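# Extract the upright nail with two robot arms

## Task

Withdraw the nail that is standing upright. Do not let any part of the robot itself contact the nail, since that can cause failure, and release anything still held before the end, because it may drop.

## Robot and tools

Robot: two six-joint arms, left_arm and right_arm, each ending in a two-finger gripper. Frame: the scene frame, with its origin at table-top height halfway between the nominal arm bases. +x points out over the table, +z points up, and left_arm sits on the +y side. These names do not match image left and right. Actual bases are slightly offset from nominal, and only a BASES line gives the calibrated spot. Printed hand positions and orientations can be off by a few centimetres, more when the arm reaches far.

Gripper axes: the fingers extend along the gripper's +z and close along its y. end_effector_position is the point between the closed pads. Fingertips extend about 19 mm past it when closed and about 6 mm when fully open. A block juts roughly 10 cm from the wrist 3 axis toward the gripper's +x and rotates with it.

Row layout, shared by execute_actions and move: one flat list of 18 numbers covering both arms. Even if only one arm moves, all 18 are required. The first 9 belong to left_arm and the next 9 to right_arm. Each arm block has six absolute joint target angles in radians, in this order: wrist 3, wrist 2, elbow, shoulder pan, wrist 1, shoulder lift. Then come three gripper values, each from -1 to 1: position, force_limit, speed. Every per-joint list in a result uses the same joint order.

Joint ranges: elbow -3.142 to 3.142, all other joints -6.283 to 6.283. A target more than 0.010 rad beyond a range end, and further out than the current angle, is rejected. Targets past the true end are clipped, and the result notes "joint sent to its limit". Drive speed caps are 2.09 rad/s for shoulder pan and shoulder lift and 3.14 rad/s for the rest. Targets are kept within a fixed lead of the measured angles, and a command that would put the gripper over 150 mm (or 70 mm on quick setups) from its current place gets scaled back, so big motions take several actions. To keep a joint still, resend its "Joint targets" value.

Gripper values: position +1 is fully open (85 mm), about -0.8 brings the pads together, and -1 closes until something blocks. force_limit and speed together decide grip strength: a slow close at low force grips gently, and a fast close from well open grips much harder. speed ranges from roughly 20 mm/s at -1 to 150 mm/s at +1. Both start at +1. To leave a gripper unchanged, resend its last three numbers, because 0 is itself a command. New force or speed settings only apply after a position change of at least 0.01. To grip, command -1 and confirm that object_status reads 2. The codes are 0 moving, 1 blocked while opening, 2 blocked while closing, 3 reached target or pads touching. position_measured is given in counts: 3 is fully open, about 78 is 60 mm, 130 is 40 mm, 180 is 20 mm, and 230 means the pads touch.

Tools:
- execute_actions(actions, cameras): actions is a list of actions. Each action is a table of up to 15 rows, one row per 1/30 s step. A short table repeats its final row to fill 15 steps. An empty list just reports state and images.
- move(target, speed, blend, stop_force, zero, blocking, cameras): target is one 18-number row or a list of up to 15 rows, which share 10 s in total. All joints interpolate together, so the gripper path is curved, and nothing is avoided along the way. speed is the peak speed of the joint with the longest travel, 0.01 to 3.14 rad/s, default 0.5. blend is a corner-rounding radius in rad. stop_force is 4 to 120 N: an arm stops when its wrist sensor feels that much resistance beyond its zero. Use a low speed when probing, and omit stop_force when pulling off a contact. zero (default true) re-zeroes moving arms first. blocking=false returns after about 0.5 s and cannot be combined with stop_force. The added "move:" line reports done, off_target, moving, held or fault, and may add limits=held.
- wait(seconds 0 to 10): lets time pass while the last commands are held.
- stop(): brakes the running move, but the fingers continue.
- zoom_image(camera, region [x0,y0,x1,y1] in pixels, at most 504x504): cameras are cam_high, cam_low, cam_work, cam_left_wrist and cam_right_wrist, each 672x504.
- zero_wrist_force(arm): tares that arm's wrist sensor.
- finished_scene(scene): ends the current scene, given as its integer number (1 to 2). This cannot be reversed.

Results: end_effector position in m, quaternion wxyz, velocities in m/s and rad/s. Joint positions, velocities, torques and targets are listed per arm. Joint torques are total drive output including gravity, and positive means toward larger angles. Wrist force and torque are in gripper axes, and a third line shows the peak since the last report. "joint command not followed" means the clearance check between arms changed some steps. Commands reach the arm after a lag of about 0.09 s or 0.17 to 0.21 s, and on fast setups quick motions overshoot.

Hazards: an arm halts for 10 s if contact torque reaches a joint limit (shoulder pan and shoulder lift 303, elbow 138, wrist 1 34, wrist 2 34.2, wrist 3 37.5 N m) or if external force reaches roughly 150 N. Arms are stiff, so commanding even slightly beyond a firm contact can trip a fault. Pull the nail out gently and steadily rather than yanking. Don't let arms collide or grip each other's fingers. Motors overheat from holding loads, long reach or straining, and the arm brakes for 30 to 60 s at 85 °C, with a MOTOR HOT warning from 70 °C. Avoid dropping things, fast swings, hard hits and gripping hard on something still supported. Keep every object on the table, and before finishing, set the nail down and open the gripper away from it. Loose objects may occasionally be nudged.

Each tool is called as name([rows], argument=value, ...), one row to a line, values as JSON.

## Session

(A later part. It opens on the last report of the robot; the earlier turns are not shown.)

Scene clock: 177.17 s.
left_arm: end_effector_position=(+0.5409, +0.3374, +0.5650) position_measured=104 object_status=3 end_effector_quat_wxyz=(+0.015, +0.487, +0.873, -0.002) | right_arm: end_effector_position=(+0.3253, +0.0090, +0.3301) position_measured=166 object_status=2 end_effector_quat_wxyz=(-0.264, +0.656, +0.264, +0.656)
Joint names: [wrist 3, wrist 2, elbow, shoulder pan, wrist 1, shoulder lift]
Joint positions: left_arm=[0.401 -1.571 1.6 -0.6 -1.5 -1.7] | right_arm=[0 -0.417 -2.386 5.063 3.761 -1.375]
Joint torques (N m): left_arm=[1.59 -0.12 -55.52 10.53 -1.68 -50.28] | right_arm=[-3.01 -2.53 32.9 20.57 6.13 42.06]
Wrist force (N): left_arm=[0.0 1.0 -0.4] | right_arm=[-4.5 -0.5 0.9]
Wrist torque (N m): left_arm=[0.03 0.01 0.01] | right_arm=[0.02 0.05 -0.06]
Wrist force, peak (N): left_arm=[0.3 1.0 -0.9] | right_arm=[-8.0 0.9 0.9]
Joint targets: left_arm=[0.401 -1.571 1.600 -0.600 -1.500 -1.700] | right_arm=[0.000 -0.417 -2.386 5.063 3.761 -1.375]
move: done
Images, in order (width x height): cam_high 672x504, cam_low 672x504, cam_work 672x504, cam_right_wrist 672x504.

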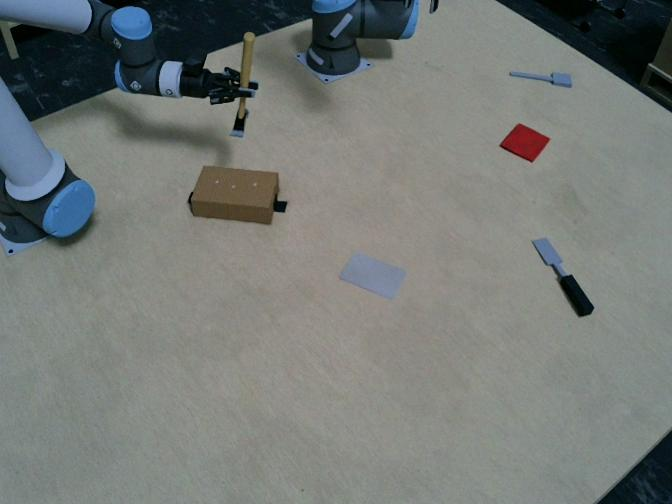

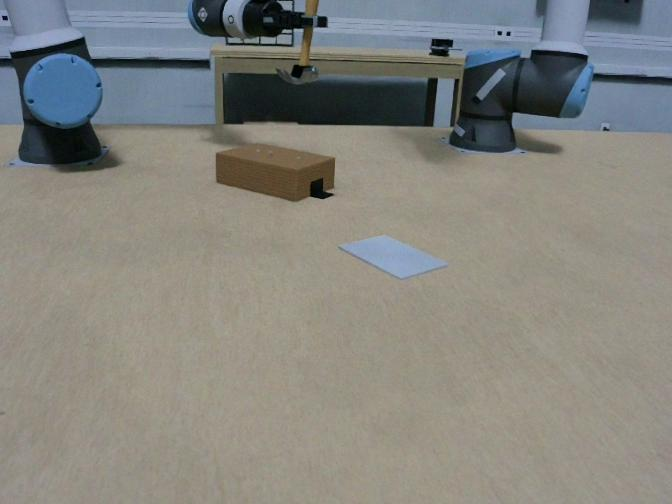

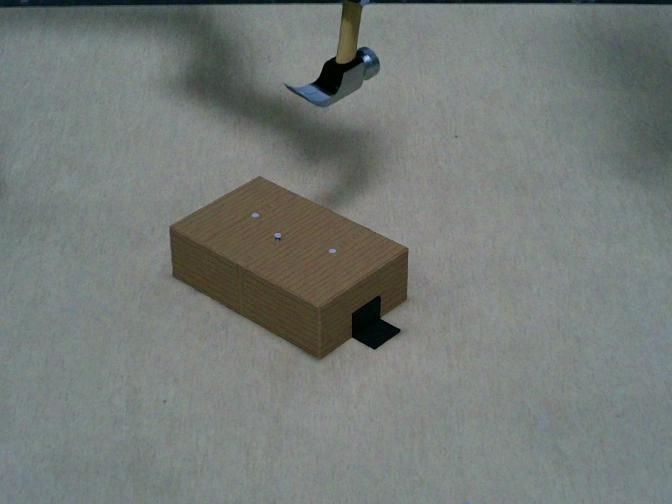

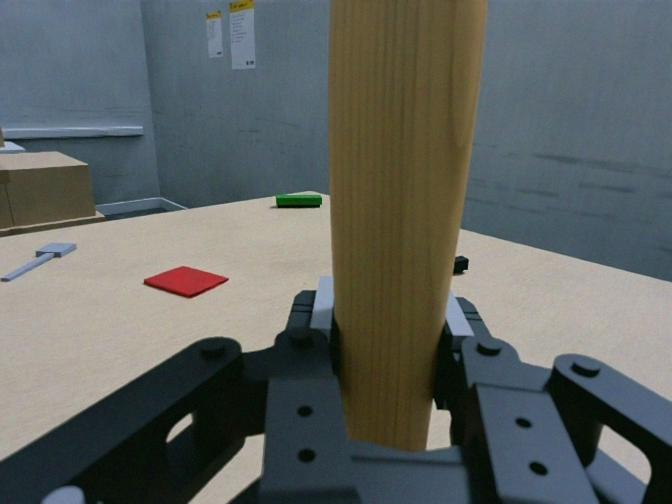

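move([
  [0.401,-1.571,1.6,-0.6,-1.5,-1.7,0.2,0.6,-0.9,0.96,-0.6123,-2.6017,4.8682,4.0295,-1.4278,-1,1,-0.1],
  [0.401,-1.571,1.6651,-1.1528,-1.6394,-1.5965,0.2,0.6,-0.9,0.96,-0.6123,-2.6017,4.8682,4.0295,-1.4278,-1,1,-0.1],
], speed=[0.3,0.4])

zoom_image(camera="cam_work", region=[200, 130, 360, 250])

zoom_image(camera="cam_left_wrist", region=[220, 80, 472, 269])

Scene clock: 183.20 s.
left_arm: end_effector_position=(+0.3597, +0.0001, +0.4701) position_measured=104 object_status=3 end_effector_quat_wxyz=(+0.000, +0.707, +0.707, +0.000) | right_arm: end_effector_position=(+0.4101, -0.0791, +0.2239) position_measured=166 object_status=2 end_effector_quat_wxyz=(-0.537, +0.704, -0.068, +0.460)
Joint names: [wrist 3, wrist 2, elbow, shoulder pan, wrist 1, shoulder lift]
Joint positions: left_arm=[0.401 -1.571 1.665 -1.153 -1.639 -1.597] | right_arm=[0.96 -0.612 -2.602 4.868 4.03 -1.428]
Joint torques (N m): left_arm=[1.05 -0.49 -43.4 -13.93 -8.37 -31.32] | right_arm=[3.22 -2.51 28.31 -17.14 5.67 10.67]
Wrist force (N): left_arm=[0.1 -0.2 -0.6] | right_arm=[-3.5 3.0 0.8]
Wrist torque (N m): left_arm=[-0.13 -0.04 0.03] | right_arm=[0.52 -0.01 -0.51]
Wrist force, peak (N): left_arm=[2.7 2.9 -1.6] | right_arm=[-3.8 3.3 0.9]
Joint targets: left_arm=[0.401 -1.571 1.665 -1.153 -1.639 -1.596] | right_arm=[0.960 -0.612 -2.602 4.868 4.029 -1.428]
move: done

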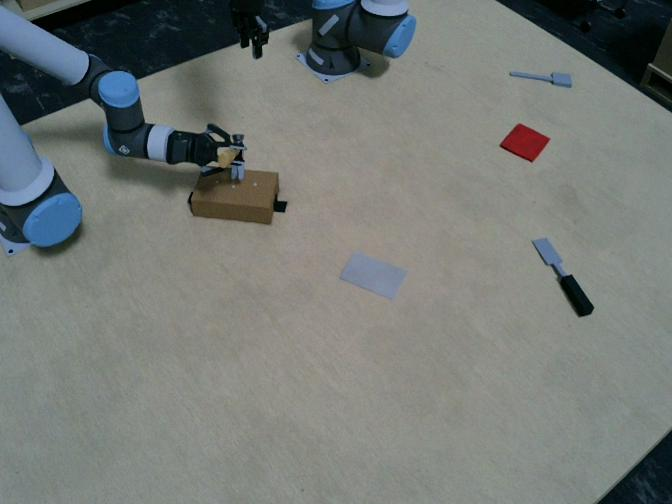

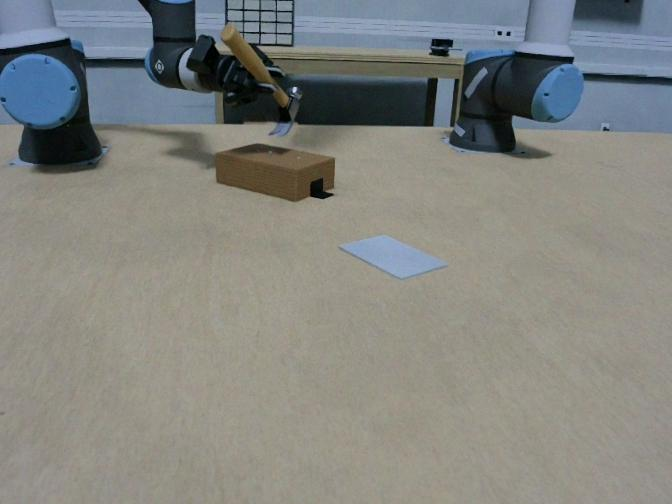

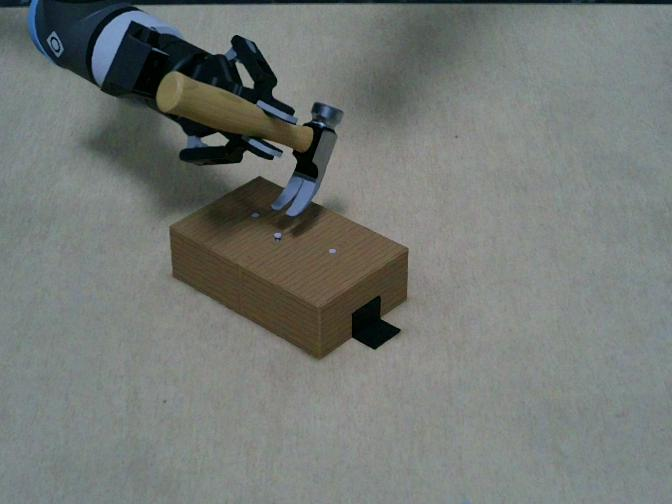

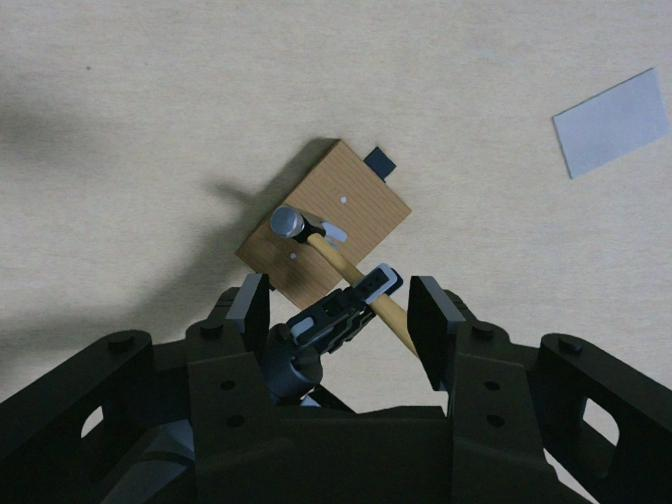

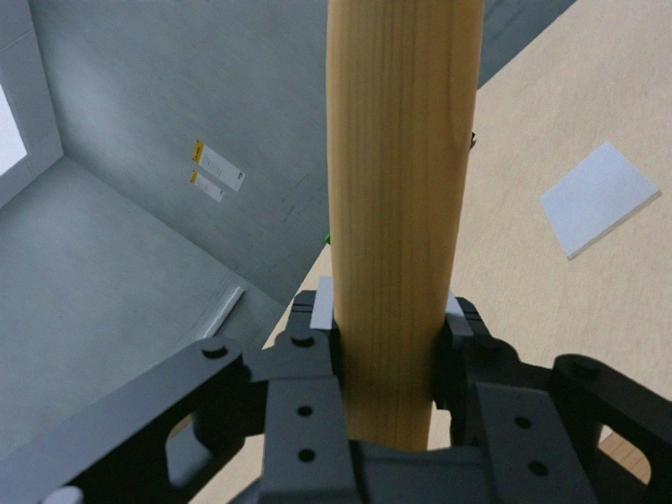

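Scaled by 3.150 from the camera's 672x504 image, which has a finer 960x720 frame.

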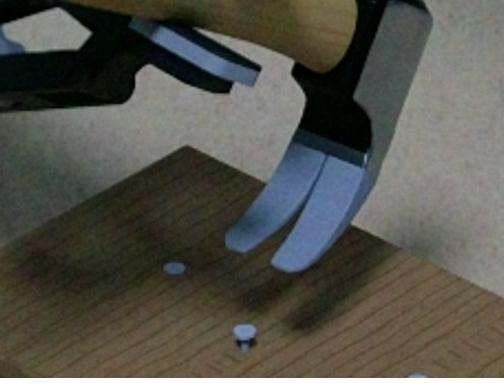

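Scaled by 2.000 from the camera's 672x504 image, which has a finer 960x720 frame.

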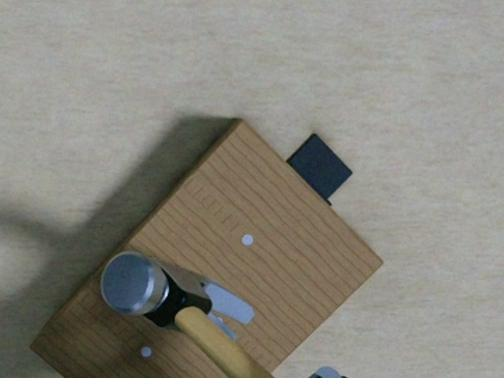

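zoom_image(camera="cam_left_wrist", region=[290, 190, 370, 250])

zoom_image(camera="cam_low", region=[220, 70, 340, 180])

zoom_image(camera="cam_high", region=[200, 120, 290, 200])

Scaled by 6.300 from the camera's 672x504 image, which has a finer 960x720 frame.

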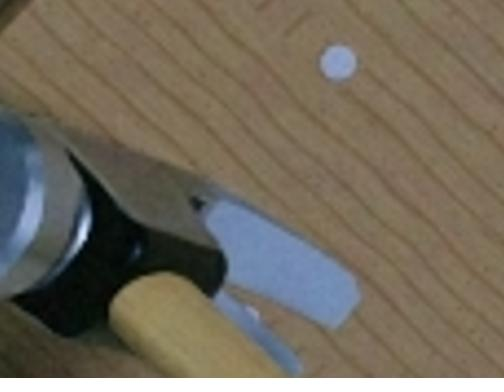

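Scaled by 4.200 from the camera's 672x504 image, which has a finer 960x720 frame.

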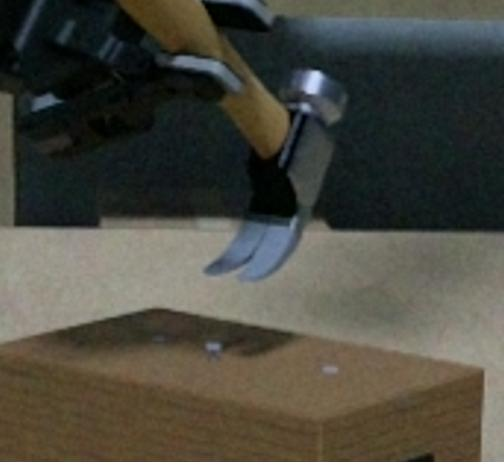

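Scaled by 5.600 from the camera's 672x504 image, which has a finer 960x720 frame.

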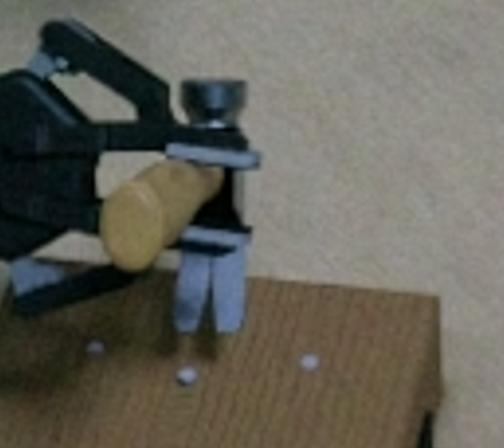

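move(target=[0.401,-1.571,1.6651,-1.1528,-1.6394,-1.5965,0.2,0.6,-0.9,0.96,-0.5297,-2.6203,4.9507,4.1120,-1.4917,-1,1,-0.1], speed=0.1, stop_force=12)

zoom_image(camera="cam_work", region=[220, 170, 340, 260])

zoom_image(camera="cam_left_wrist", region=[280, 180, 370, 250])

zoom_image(camera="cam_high", region=[200, 120, 290, 200])

Scene clock: 186.97 s.
left_arm: end_effector_position=(+0.3596, +0.0001, +0.4701) position_measured=104 object_status=3 end_effector_quat_wxyz=(+0.000, +0.707, +0.707, +0.000) | right_arm: end_effector_position=(+0.3850, -0.0683, +0.2000) position_measured=166 object_status=2 end_effector_quat_wxyz=(-0.537, +0.704, -0.068, +0.460)
Joint names: [wrist 3, wrist 2, elbow, shoulder pan, wrist 1, shoulder lift]
Joint positions: left_arm=[0.401 -1.571 1.665 -1.153 -1.639 -1.596] | right_arm=[0.96 -0.53 -2.62 4.951 4.112 -1.492]
Joint torques (N m): left_arm=[0.76 0.03 -53.49 -7.64 -4.77 -30.39] | right_arm=[3.3 4.08 22.67 20.13 6.58 12.82]
Wrist force (N): left_arm=[0.3 -0.1 -0.7] | right_arm=[-3.5 3.2 1.0]
Wrist torque (N m): left_arm=[-0.13 -0.08 0.03] | right_arm=[0.50 -0.03 -0.59]
Wrist force, peak (N): left_arm=[0.3 -0.3 -1.0] | right_arm=[-4.3 3.6 0.7]
Joint targets: left_arm=[0.401 -1.571 1.665 -1.153 -1.639 -1.596] | right_arm=[0.960 -0.530 -2.620 4.951 4.112 -1.492]
move: done

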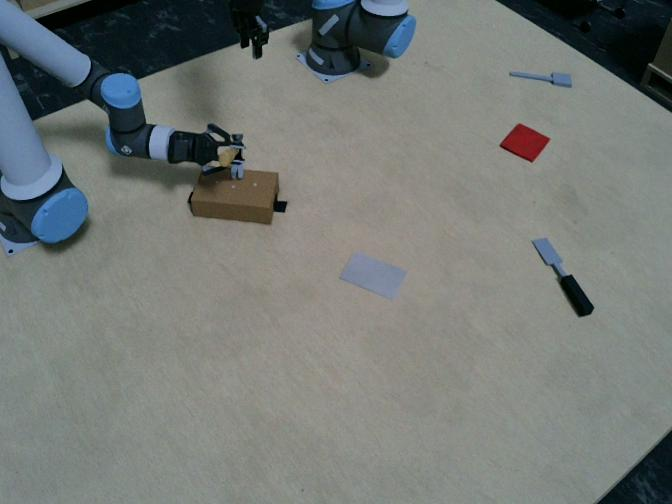

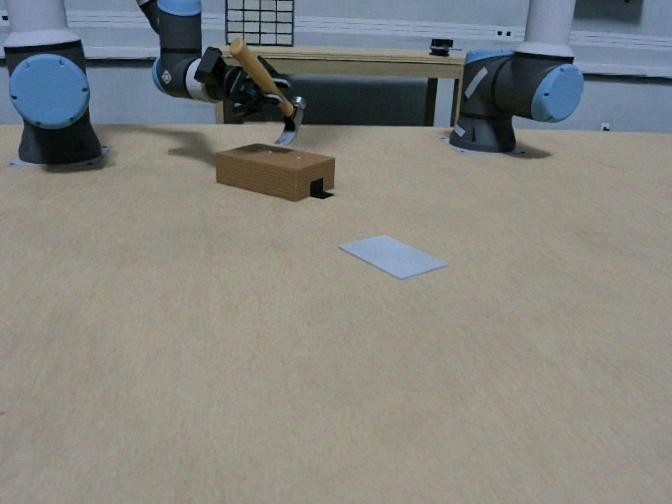

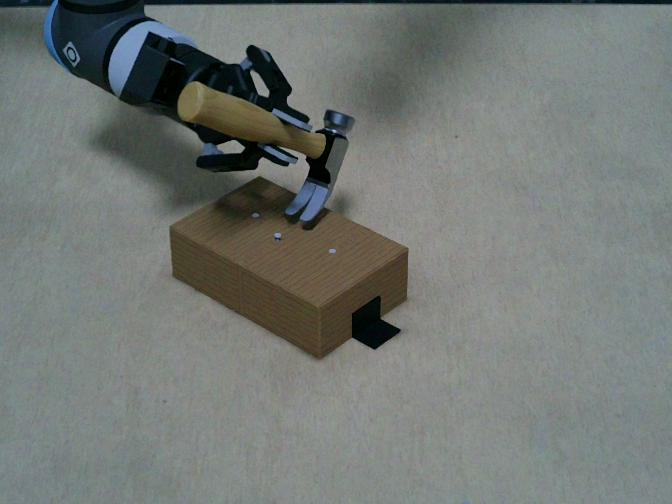

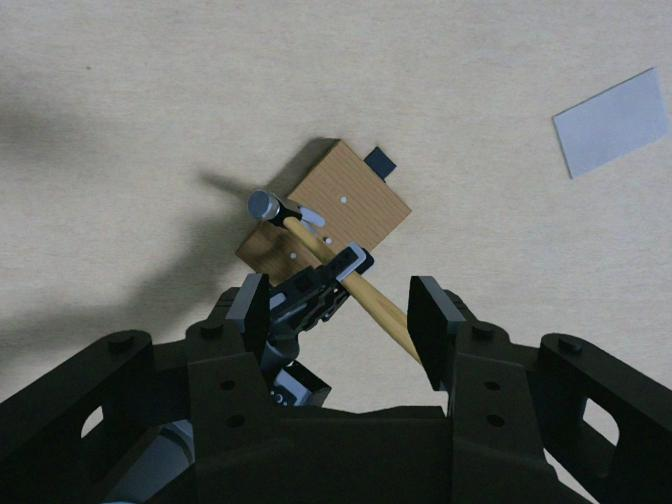

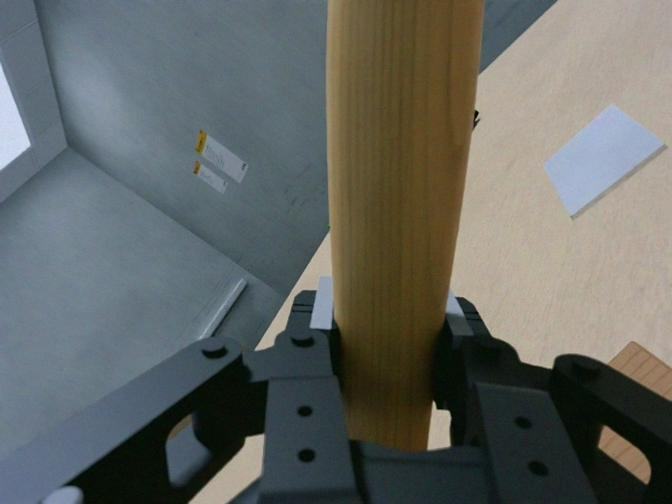

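Scaled by 4.200 from the camera's 672x504 image, which has a finer 960x720 frame.

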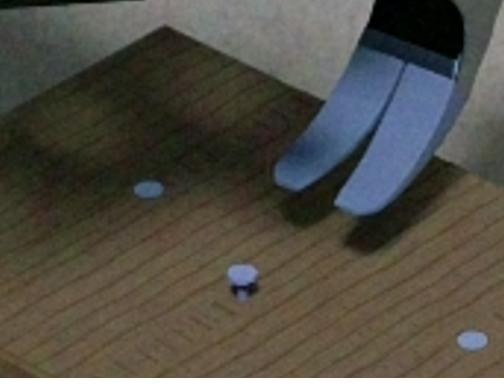

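Scaled by 5.600 from the camera's 672x504 image, which has a finer 960x720 frame.

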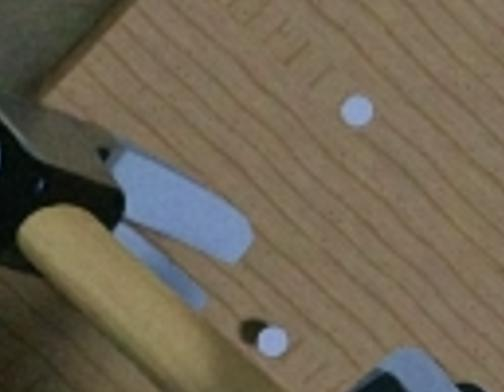

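Scaled by 5.600 from the camera's 672x504 image, which has a finer 960x720 frame.

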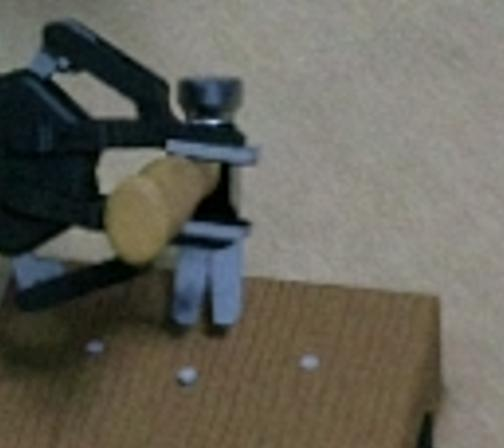

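move(target=[0.401,-1.571,1.6651,-1.1528,-1.6394,-1.5965,0.2,0.6,-0.9,0.96,-0.5266,-2.6413,4.9538,4.1969,-1.5556,-1,1,-0.1], speed=0.04, stop_force=6, cameras=["cam_work","cam_left_wrist","cam_low"])

zoom_image(camera="cam_work", region=[240, 190, 340, 265])

zoom_image(camera="cam_left_wrist", region=[280, 180, 370, 250])

zoom_image(camera="cam_low", region=[220, 70, 340, 180])

Scene clock: 190.77 s.
left_arm: end_effector_position=(+0.3596, +0.0001, +0.4701) position_measured=104 object_status=3 end_effector_quat_wxyz=(+0.000, +0.707, +0.707, +0.000) | right_arm: end_effector_position=(+0.3845, -0.0695, +0.1801) position_measured=166 object_status=2 end_effector_quat_wxyz=(-0.537, +0.704, -0.068, +0.460)
Joint names: [wrist 3, wrist 2, elbow, shoulder pan, wrist 1, shoulder lift]
Joint positions: left_arm=[0.401 -1.571 1.665 -1.153 -1.639 -1.596] | right_arm=[0.96 -0.527 -2.638 4.953 4.183 -1.545]
Joint torques (N m): left_arm=[0.9 -0.59 -54.36 -5.13 -1.24 -31.27] | right_arm=[1.96 -2.34 29.25 -7.36 -1.47 42.57]
Wrist force (N): left_arm=[0.0 0.0 -0.9] | right_arm=[-3.1 1.9 0.5]
Wrist torque (N m): left_arm=[-0.10 -0.03 0.02] | right_arm=[0.44 -0.02 -0.49]
Wrist force, peak (N): left_arm=[0.1 -0.2 -1.1] | right_arm=[5.2 -5.8 0.6]
Joint targets: left_arm=[0.401 -1.571 1.665 -1.153 -1.639 -1.596] | right_arm=[0.960 -0.527 -2.638 4.953 4.183 -1.545]
move: contact (right_arm); right_arm: the wrist 1 is farthest, 0.014 rad from its target
Images, in order (width x height): cam_low 672x504, cam_work 672x504, cam_left_wrist 672x504.

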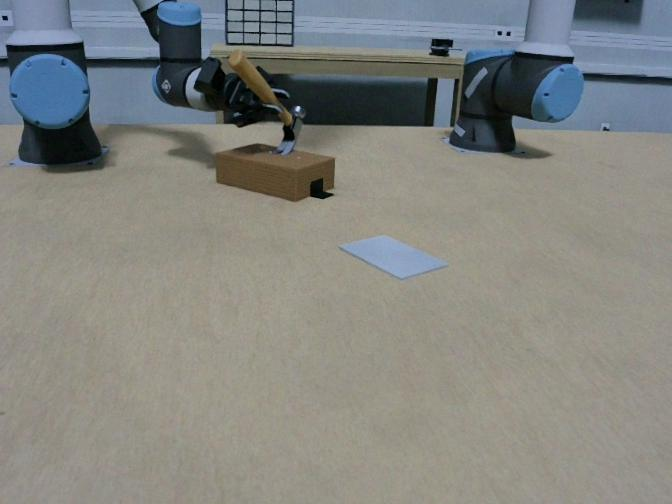

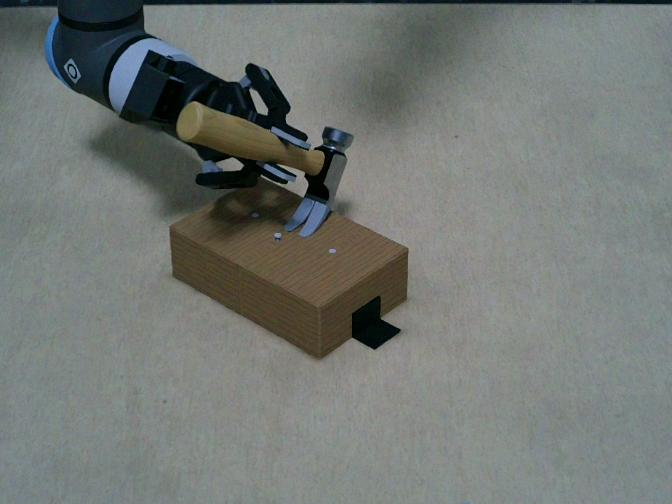

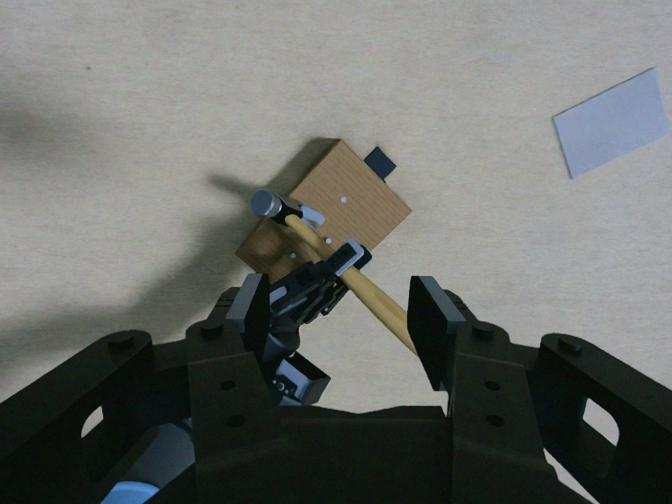

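Scaled by 5.040 from the camera's 672x504 image, which has a finer 960x720 frame.

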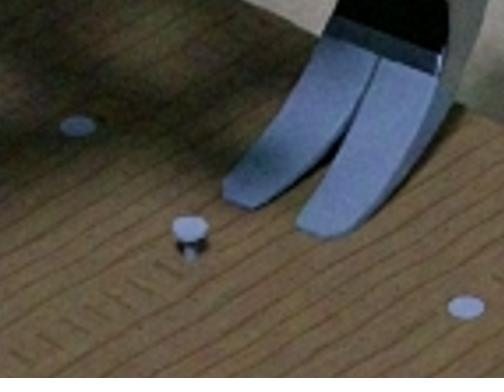

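Scaled by 5.600 from the camera's 672x504 image, which has a finer 960x720 frame.

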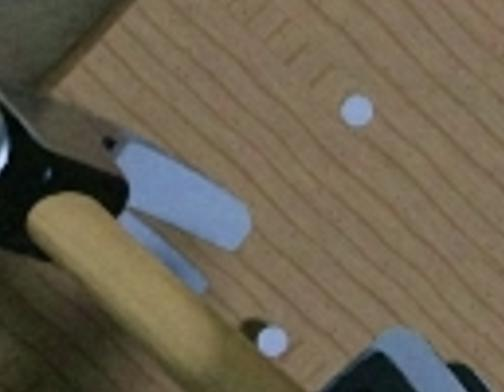

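Scaled by 4.200 from the camera's 672x504 image, which has a finer 960x720 frame.

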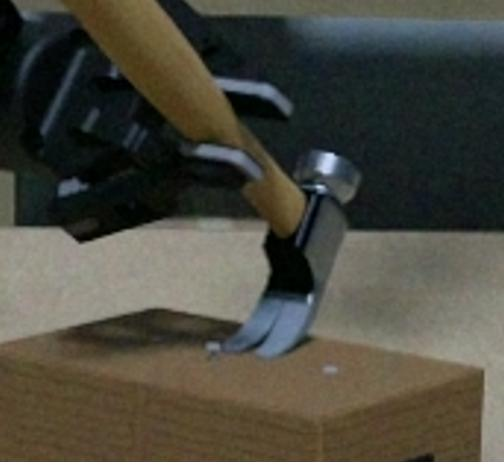

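move(target=[0.401,-1.571,1.6651,-1.1528,-1.6394,-1.5965,0.2,0.6,-0.9,1.1345,-0.5560,-2.6616,4.9245,4.1924,-1.5308,-1,1,-0.1], speed=0.06, cameras=["cam_work","cam_left_wrist","cam_low"])

zoom_image(camera="cam_work", region=[240, 190, 340, 265])

zoom_image(camera="cam_left_wrist", region=[280, 180, 370, 250])

zoom_image(camera="cam_low", region=[220, 70, 340, 180])

Scene clock: 195.03 s.
left_arm: end_effector_position=(+0.3596, +0.0001, +0.4701) position_measured=104 object_status=3 end_effector_quat_wxyz=(+0.000, +0.707, +0.707, +0.000) | right_arm: end_effector_position=(+0.3961, -0.0858, +0.1771) position_measured=166 object_status=2 end_effector_quat_wxyz=(-0.575, +0.695, -0.129, +0.411)
Joint names: [wrist 3, wrist 2, elbow, shoulder pan, wrist 1, shoulder lift]
Joint positions: left_arm=[0.401 -1.571 1.665 -1.153 -1.639 -1.596] | right_arm=[1.134 -0.556 -2.662 4.925 4.192 -1.531]
Joint torques (N m): left_arm=[0.44 -0.02 -55.25 -3.26 -1.02 -32.72] | right_arm=[3.27 -2.77 17.86 -17.55 6.94 39.81]
Wrist force (N): left_arm=[-0.1 -0.3 -0.7] | right_arm=[-2.6 3.9 1.2]
Wrist torque (N m): left_arm=[-0.15 -0.02 0.03] | right_arm=[0.59 -0.11 -0.59]
Wrist force, peak (N): left_arm=[0.0 -0.2 -1.1] | right_arm=[-3.5 3.9 1.4]
Joint targets: left_arm=[0.401 -1.571 1.665 -1.153 -1.639 -1.596] | right_arm=[1.135 -0.556 -2.662 4.925 4.192 -1.531]
move: done
Images, in order (width x height): cam_low 672x504, cam_work 672x504, cam_left_wrist 672x504.

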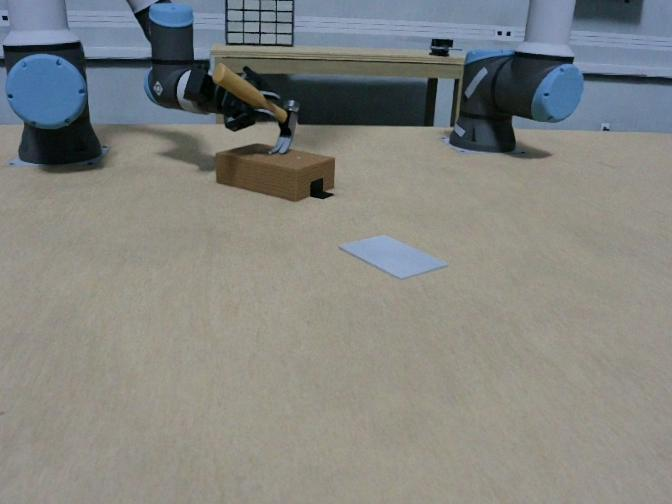

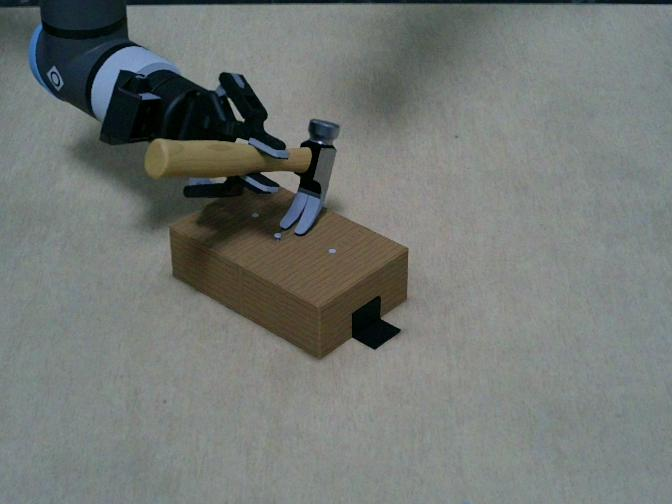

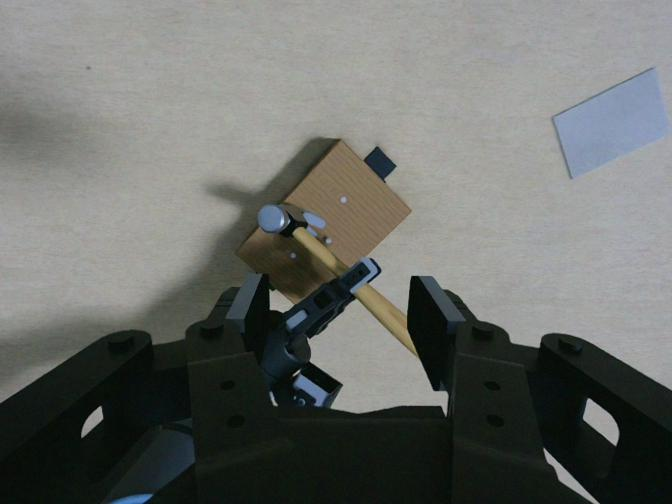

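Scaled by 5.040 from the camera's 672x504 image, which has a finer 960x720 frame.

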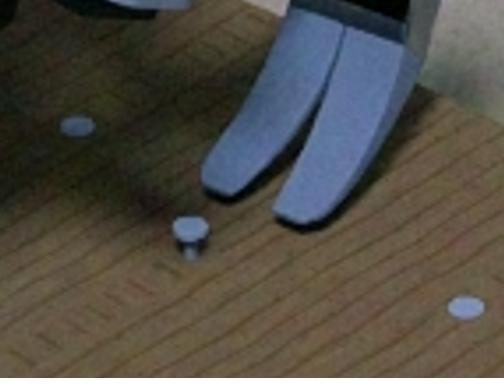

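Scaled by 5.600 from the camera's 672x504 image, which has a finer 960x720 frame.

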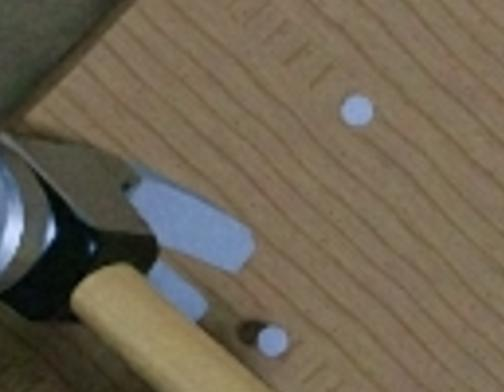

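Scaled by 4.200 from the camera's 672x504 image, which has a finer 960x720 frame.

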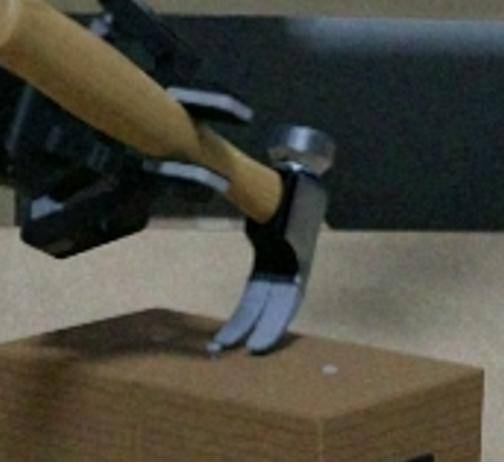

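move(target=[0.401,-1.571,1.6651,-1.1528,-1.6394,-1.5965,0.2,0.6,-0.9,0.733,-0.4682,-2.6043,5.0120,4.1355,-1.5312,-1,1,-0.1], speed=0.08, cameras=["cam_work","cam_left_wrist","cam_low"])

zoom_image(camera="cam_work", region=[240, 190, 340, 265])

zoom_image(camera="cam_left_wrist", region=[280, 180, 370, 250])

zoom_image(camera="cam_low", region=[220, 70, 340, 180])

Scene clock: 202.53 s.
left_arm: end_effector_position=(+0.3596, +0.0001, +0.4701) position_measured=104 object_status=3 end_effector_quat_wxyz=(+0.000, +0.707, +0.707, +0.000) | right_arm: end_effector_position=(+0.3621, -0.0501, +0.1940) position_measured=166 object_status=2 end_effector_quat_wxyz=(-0.482, +0.707, +0.012, +0.518)
Joint names: [wrist 3, wrist 2, elbow, shoulder pan, wrist 1, shoulder lift]
Joint positions: left_arm=[0.401 -1.571 1.665 -1.153 -1.639 -1.596] | right_arm=[0.733 -0.468 -2.604 5.012 4.136 -1.531]
Joint torques (N m): left_arm=[0.36 -0.54 -53.44 3.06 -1.46 -32.23] | right_arm=[-2.85 4.33 33.19 20.47 -1.73 13.75]
Wrist force (N): left_arm=[0.0 -0.4 -0.7] | right_arm=[-3.3 2.4 1.5]
Wrist torque (N m): left_arm=[-0.16 -0.03 0.03] | right_arm=[0.34 -0.10 -0.50]
Wrist force, peak (N): left_arm=[0.2 0.0 -1.1] | right_arm=[-3.4 3.9 1.0]
Joint targets: left_arm=[0.401 -1.571 1.665 -1.153 -1.639 -1.596] | right_arm=[0.733 -0.468 -2.604 5.012 4.136 -1.531]
move: done
Images, in order (width x height): cam_low 672x504, cam_work 672x504, cam_left_wrist 672x504.

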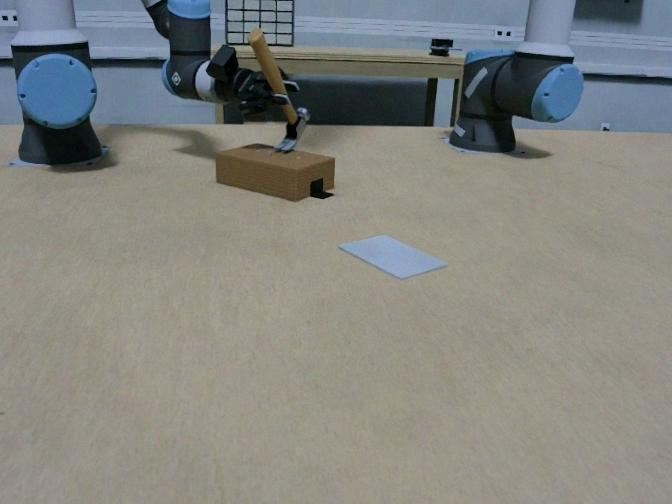

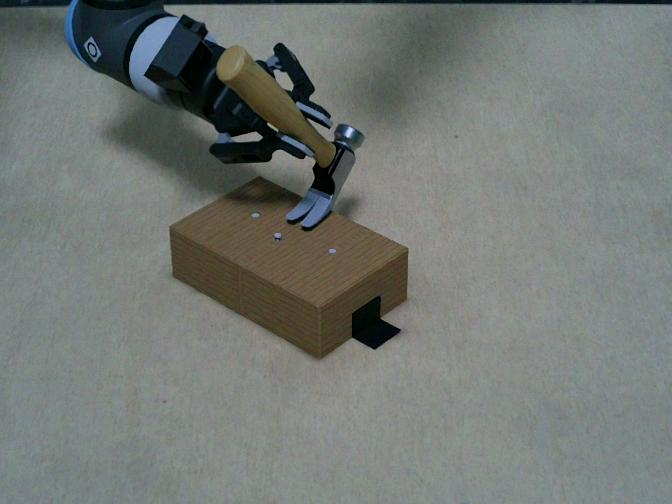

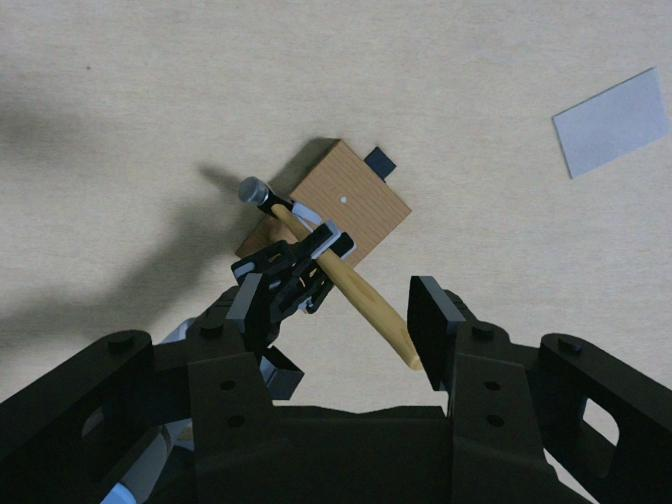

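Scaled by 5.040 from the camera's 672x504 image, which has a finer 960x720 frame.

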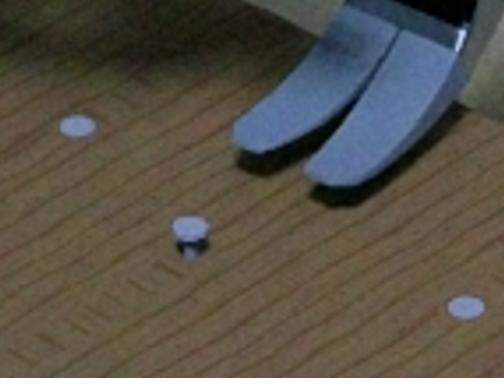

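Scaled by 5.600 from the camera's 672x504 image, which has a finer 960x720 frame.

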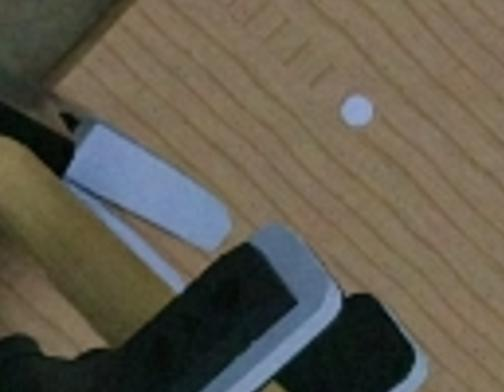

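Scaled by 4.200 from the camera's 672x504 image, which has a finer 960x720 frame.

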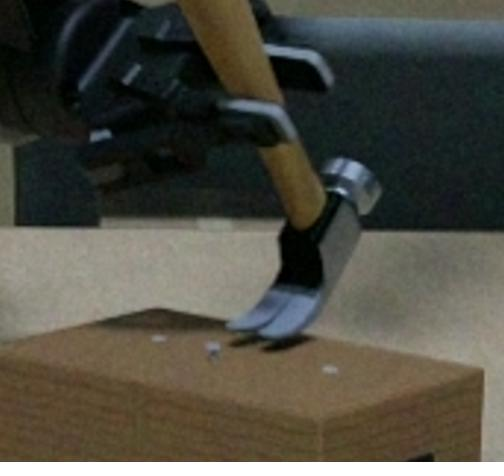

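move(target=[0.401,-1.571,1.6651,-1.1528,-1.6394,-1.5965,0.2,0.6,-0.9,0.733,-0.4682,-2.6156,5.0120,4.1906,-1.5750,-1,1,-0.1], speed=0.03, stop_force=5, cameras=["cam_work","cam_low"])

zoom_image(camera="cam_work", region=[240, 190, 340, 265])

zoom_image(camera="cam_low", region=[220, 70, 340, 180])

Scene clock: 204.83 s.
left_arm: end_effector_position=(+0.3596, +0.0001, +0.4701) position_measured=104 object_status=3 end_effector_quat_wxyz=(+0.000, +0.707, +0.707, +0.000) | right_arm: end_effector_position=(+0.3621, -0.0500, +0.1867) position_measured=166 object_status=2 end_effector_quat_wxyz=(-0.482, +0.707, +0.012, +0.518)
Joint names: [wrist 3, wrist 2, elbow, shoulder pan, wrist 1, shoulder lift]
Joint positions: left_arm=[0.401 -1.571 1.665 -1.153 -1.639 -1.596] | right_arm=[0.733 -0.468 -2.609 5.012 4.161 -1.551]
Joint torques (N m): left_arm=[0.37 -0.35 -53.06 3.26 -1.58 -35.59] | right_arm=[-2.78 2.79 31.22 19.65 -1.48 43.75]
Wrist force (N): left_arm=[0.2 -0.1 -0.7] | right_arm=[-3.3 1.9 1.3]
Wrist torque (N m): left_arm=[-0.12 -0.05 0.02] | right_arm=[0.34 -0.07 -0.42]
Wrist force, peak (N): left_arm=[-0.1 -0.4 -1.0] | right_arm=[6.6 -4.7 1.0]
Joint targets: left_arm=[0.401 -1.571 1.665 -1.153 -1.639 -1.596] | right_arm=[0.733 -0.468 -2.609 5.012 4.161 -1.551]
move: contact (right_arm); right_arm: the wrist 1 is farthest, 0.030 rad from its target
Images, in order (width x height): cam_low 672x504, cam_work 672x504.

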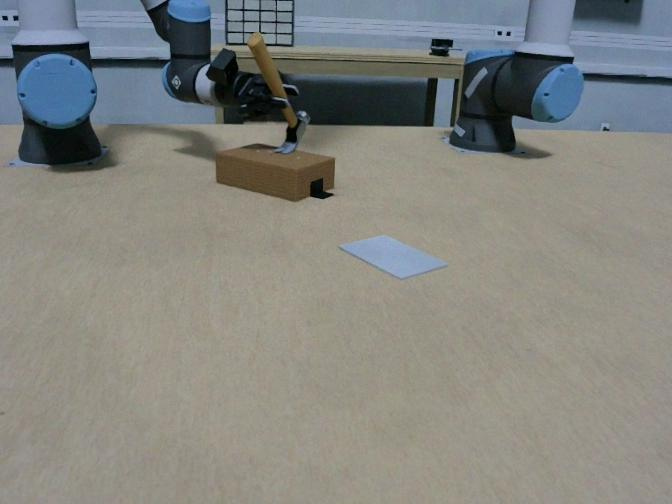

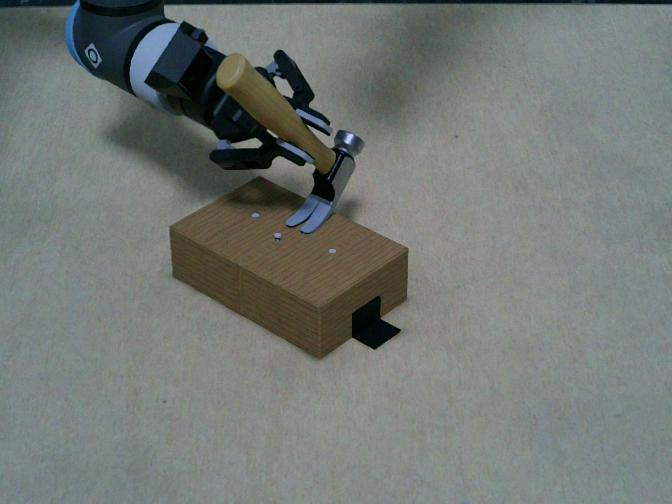

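Scaled by 5.040 from the camera's 672x504 image, which has a finer 960x720 frame.

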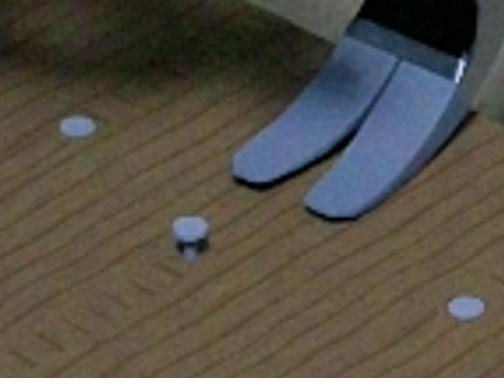

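Scaled by 4.200 from the camera's 672x504 image, which has a finer 960x720 frame.

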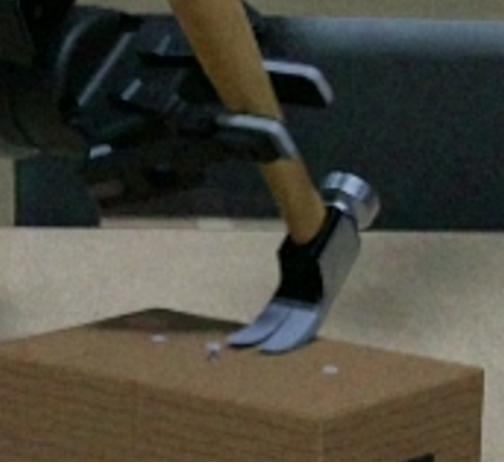

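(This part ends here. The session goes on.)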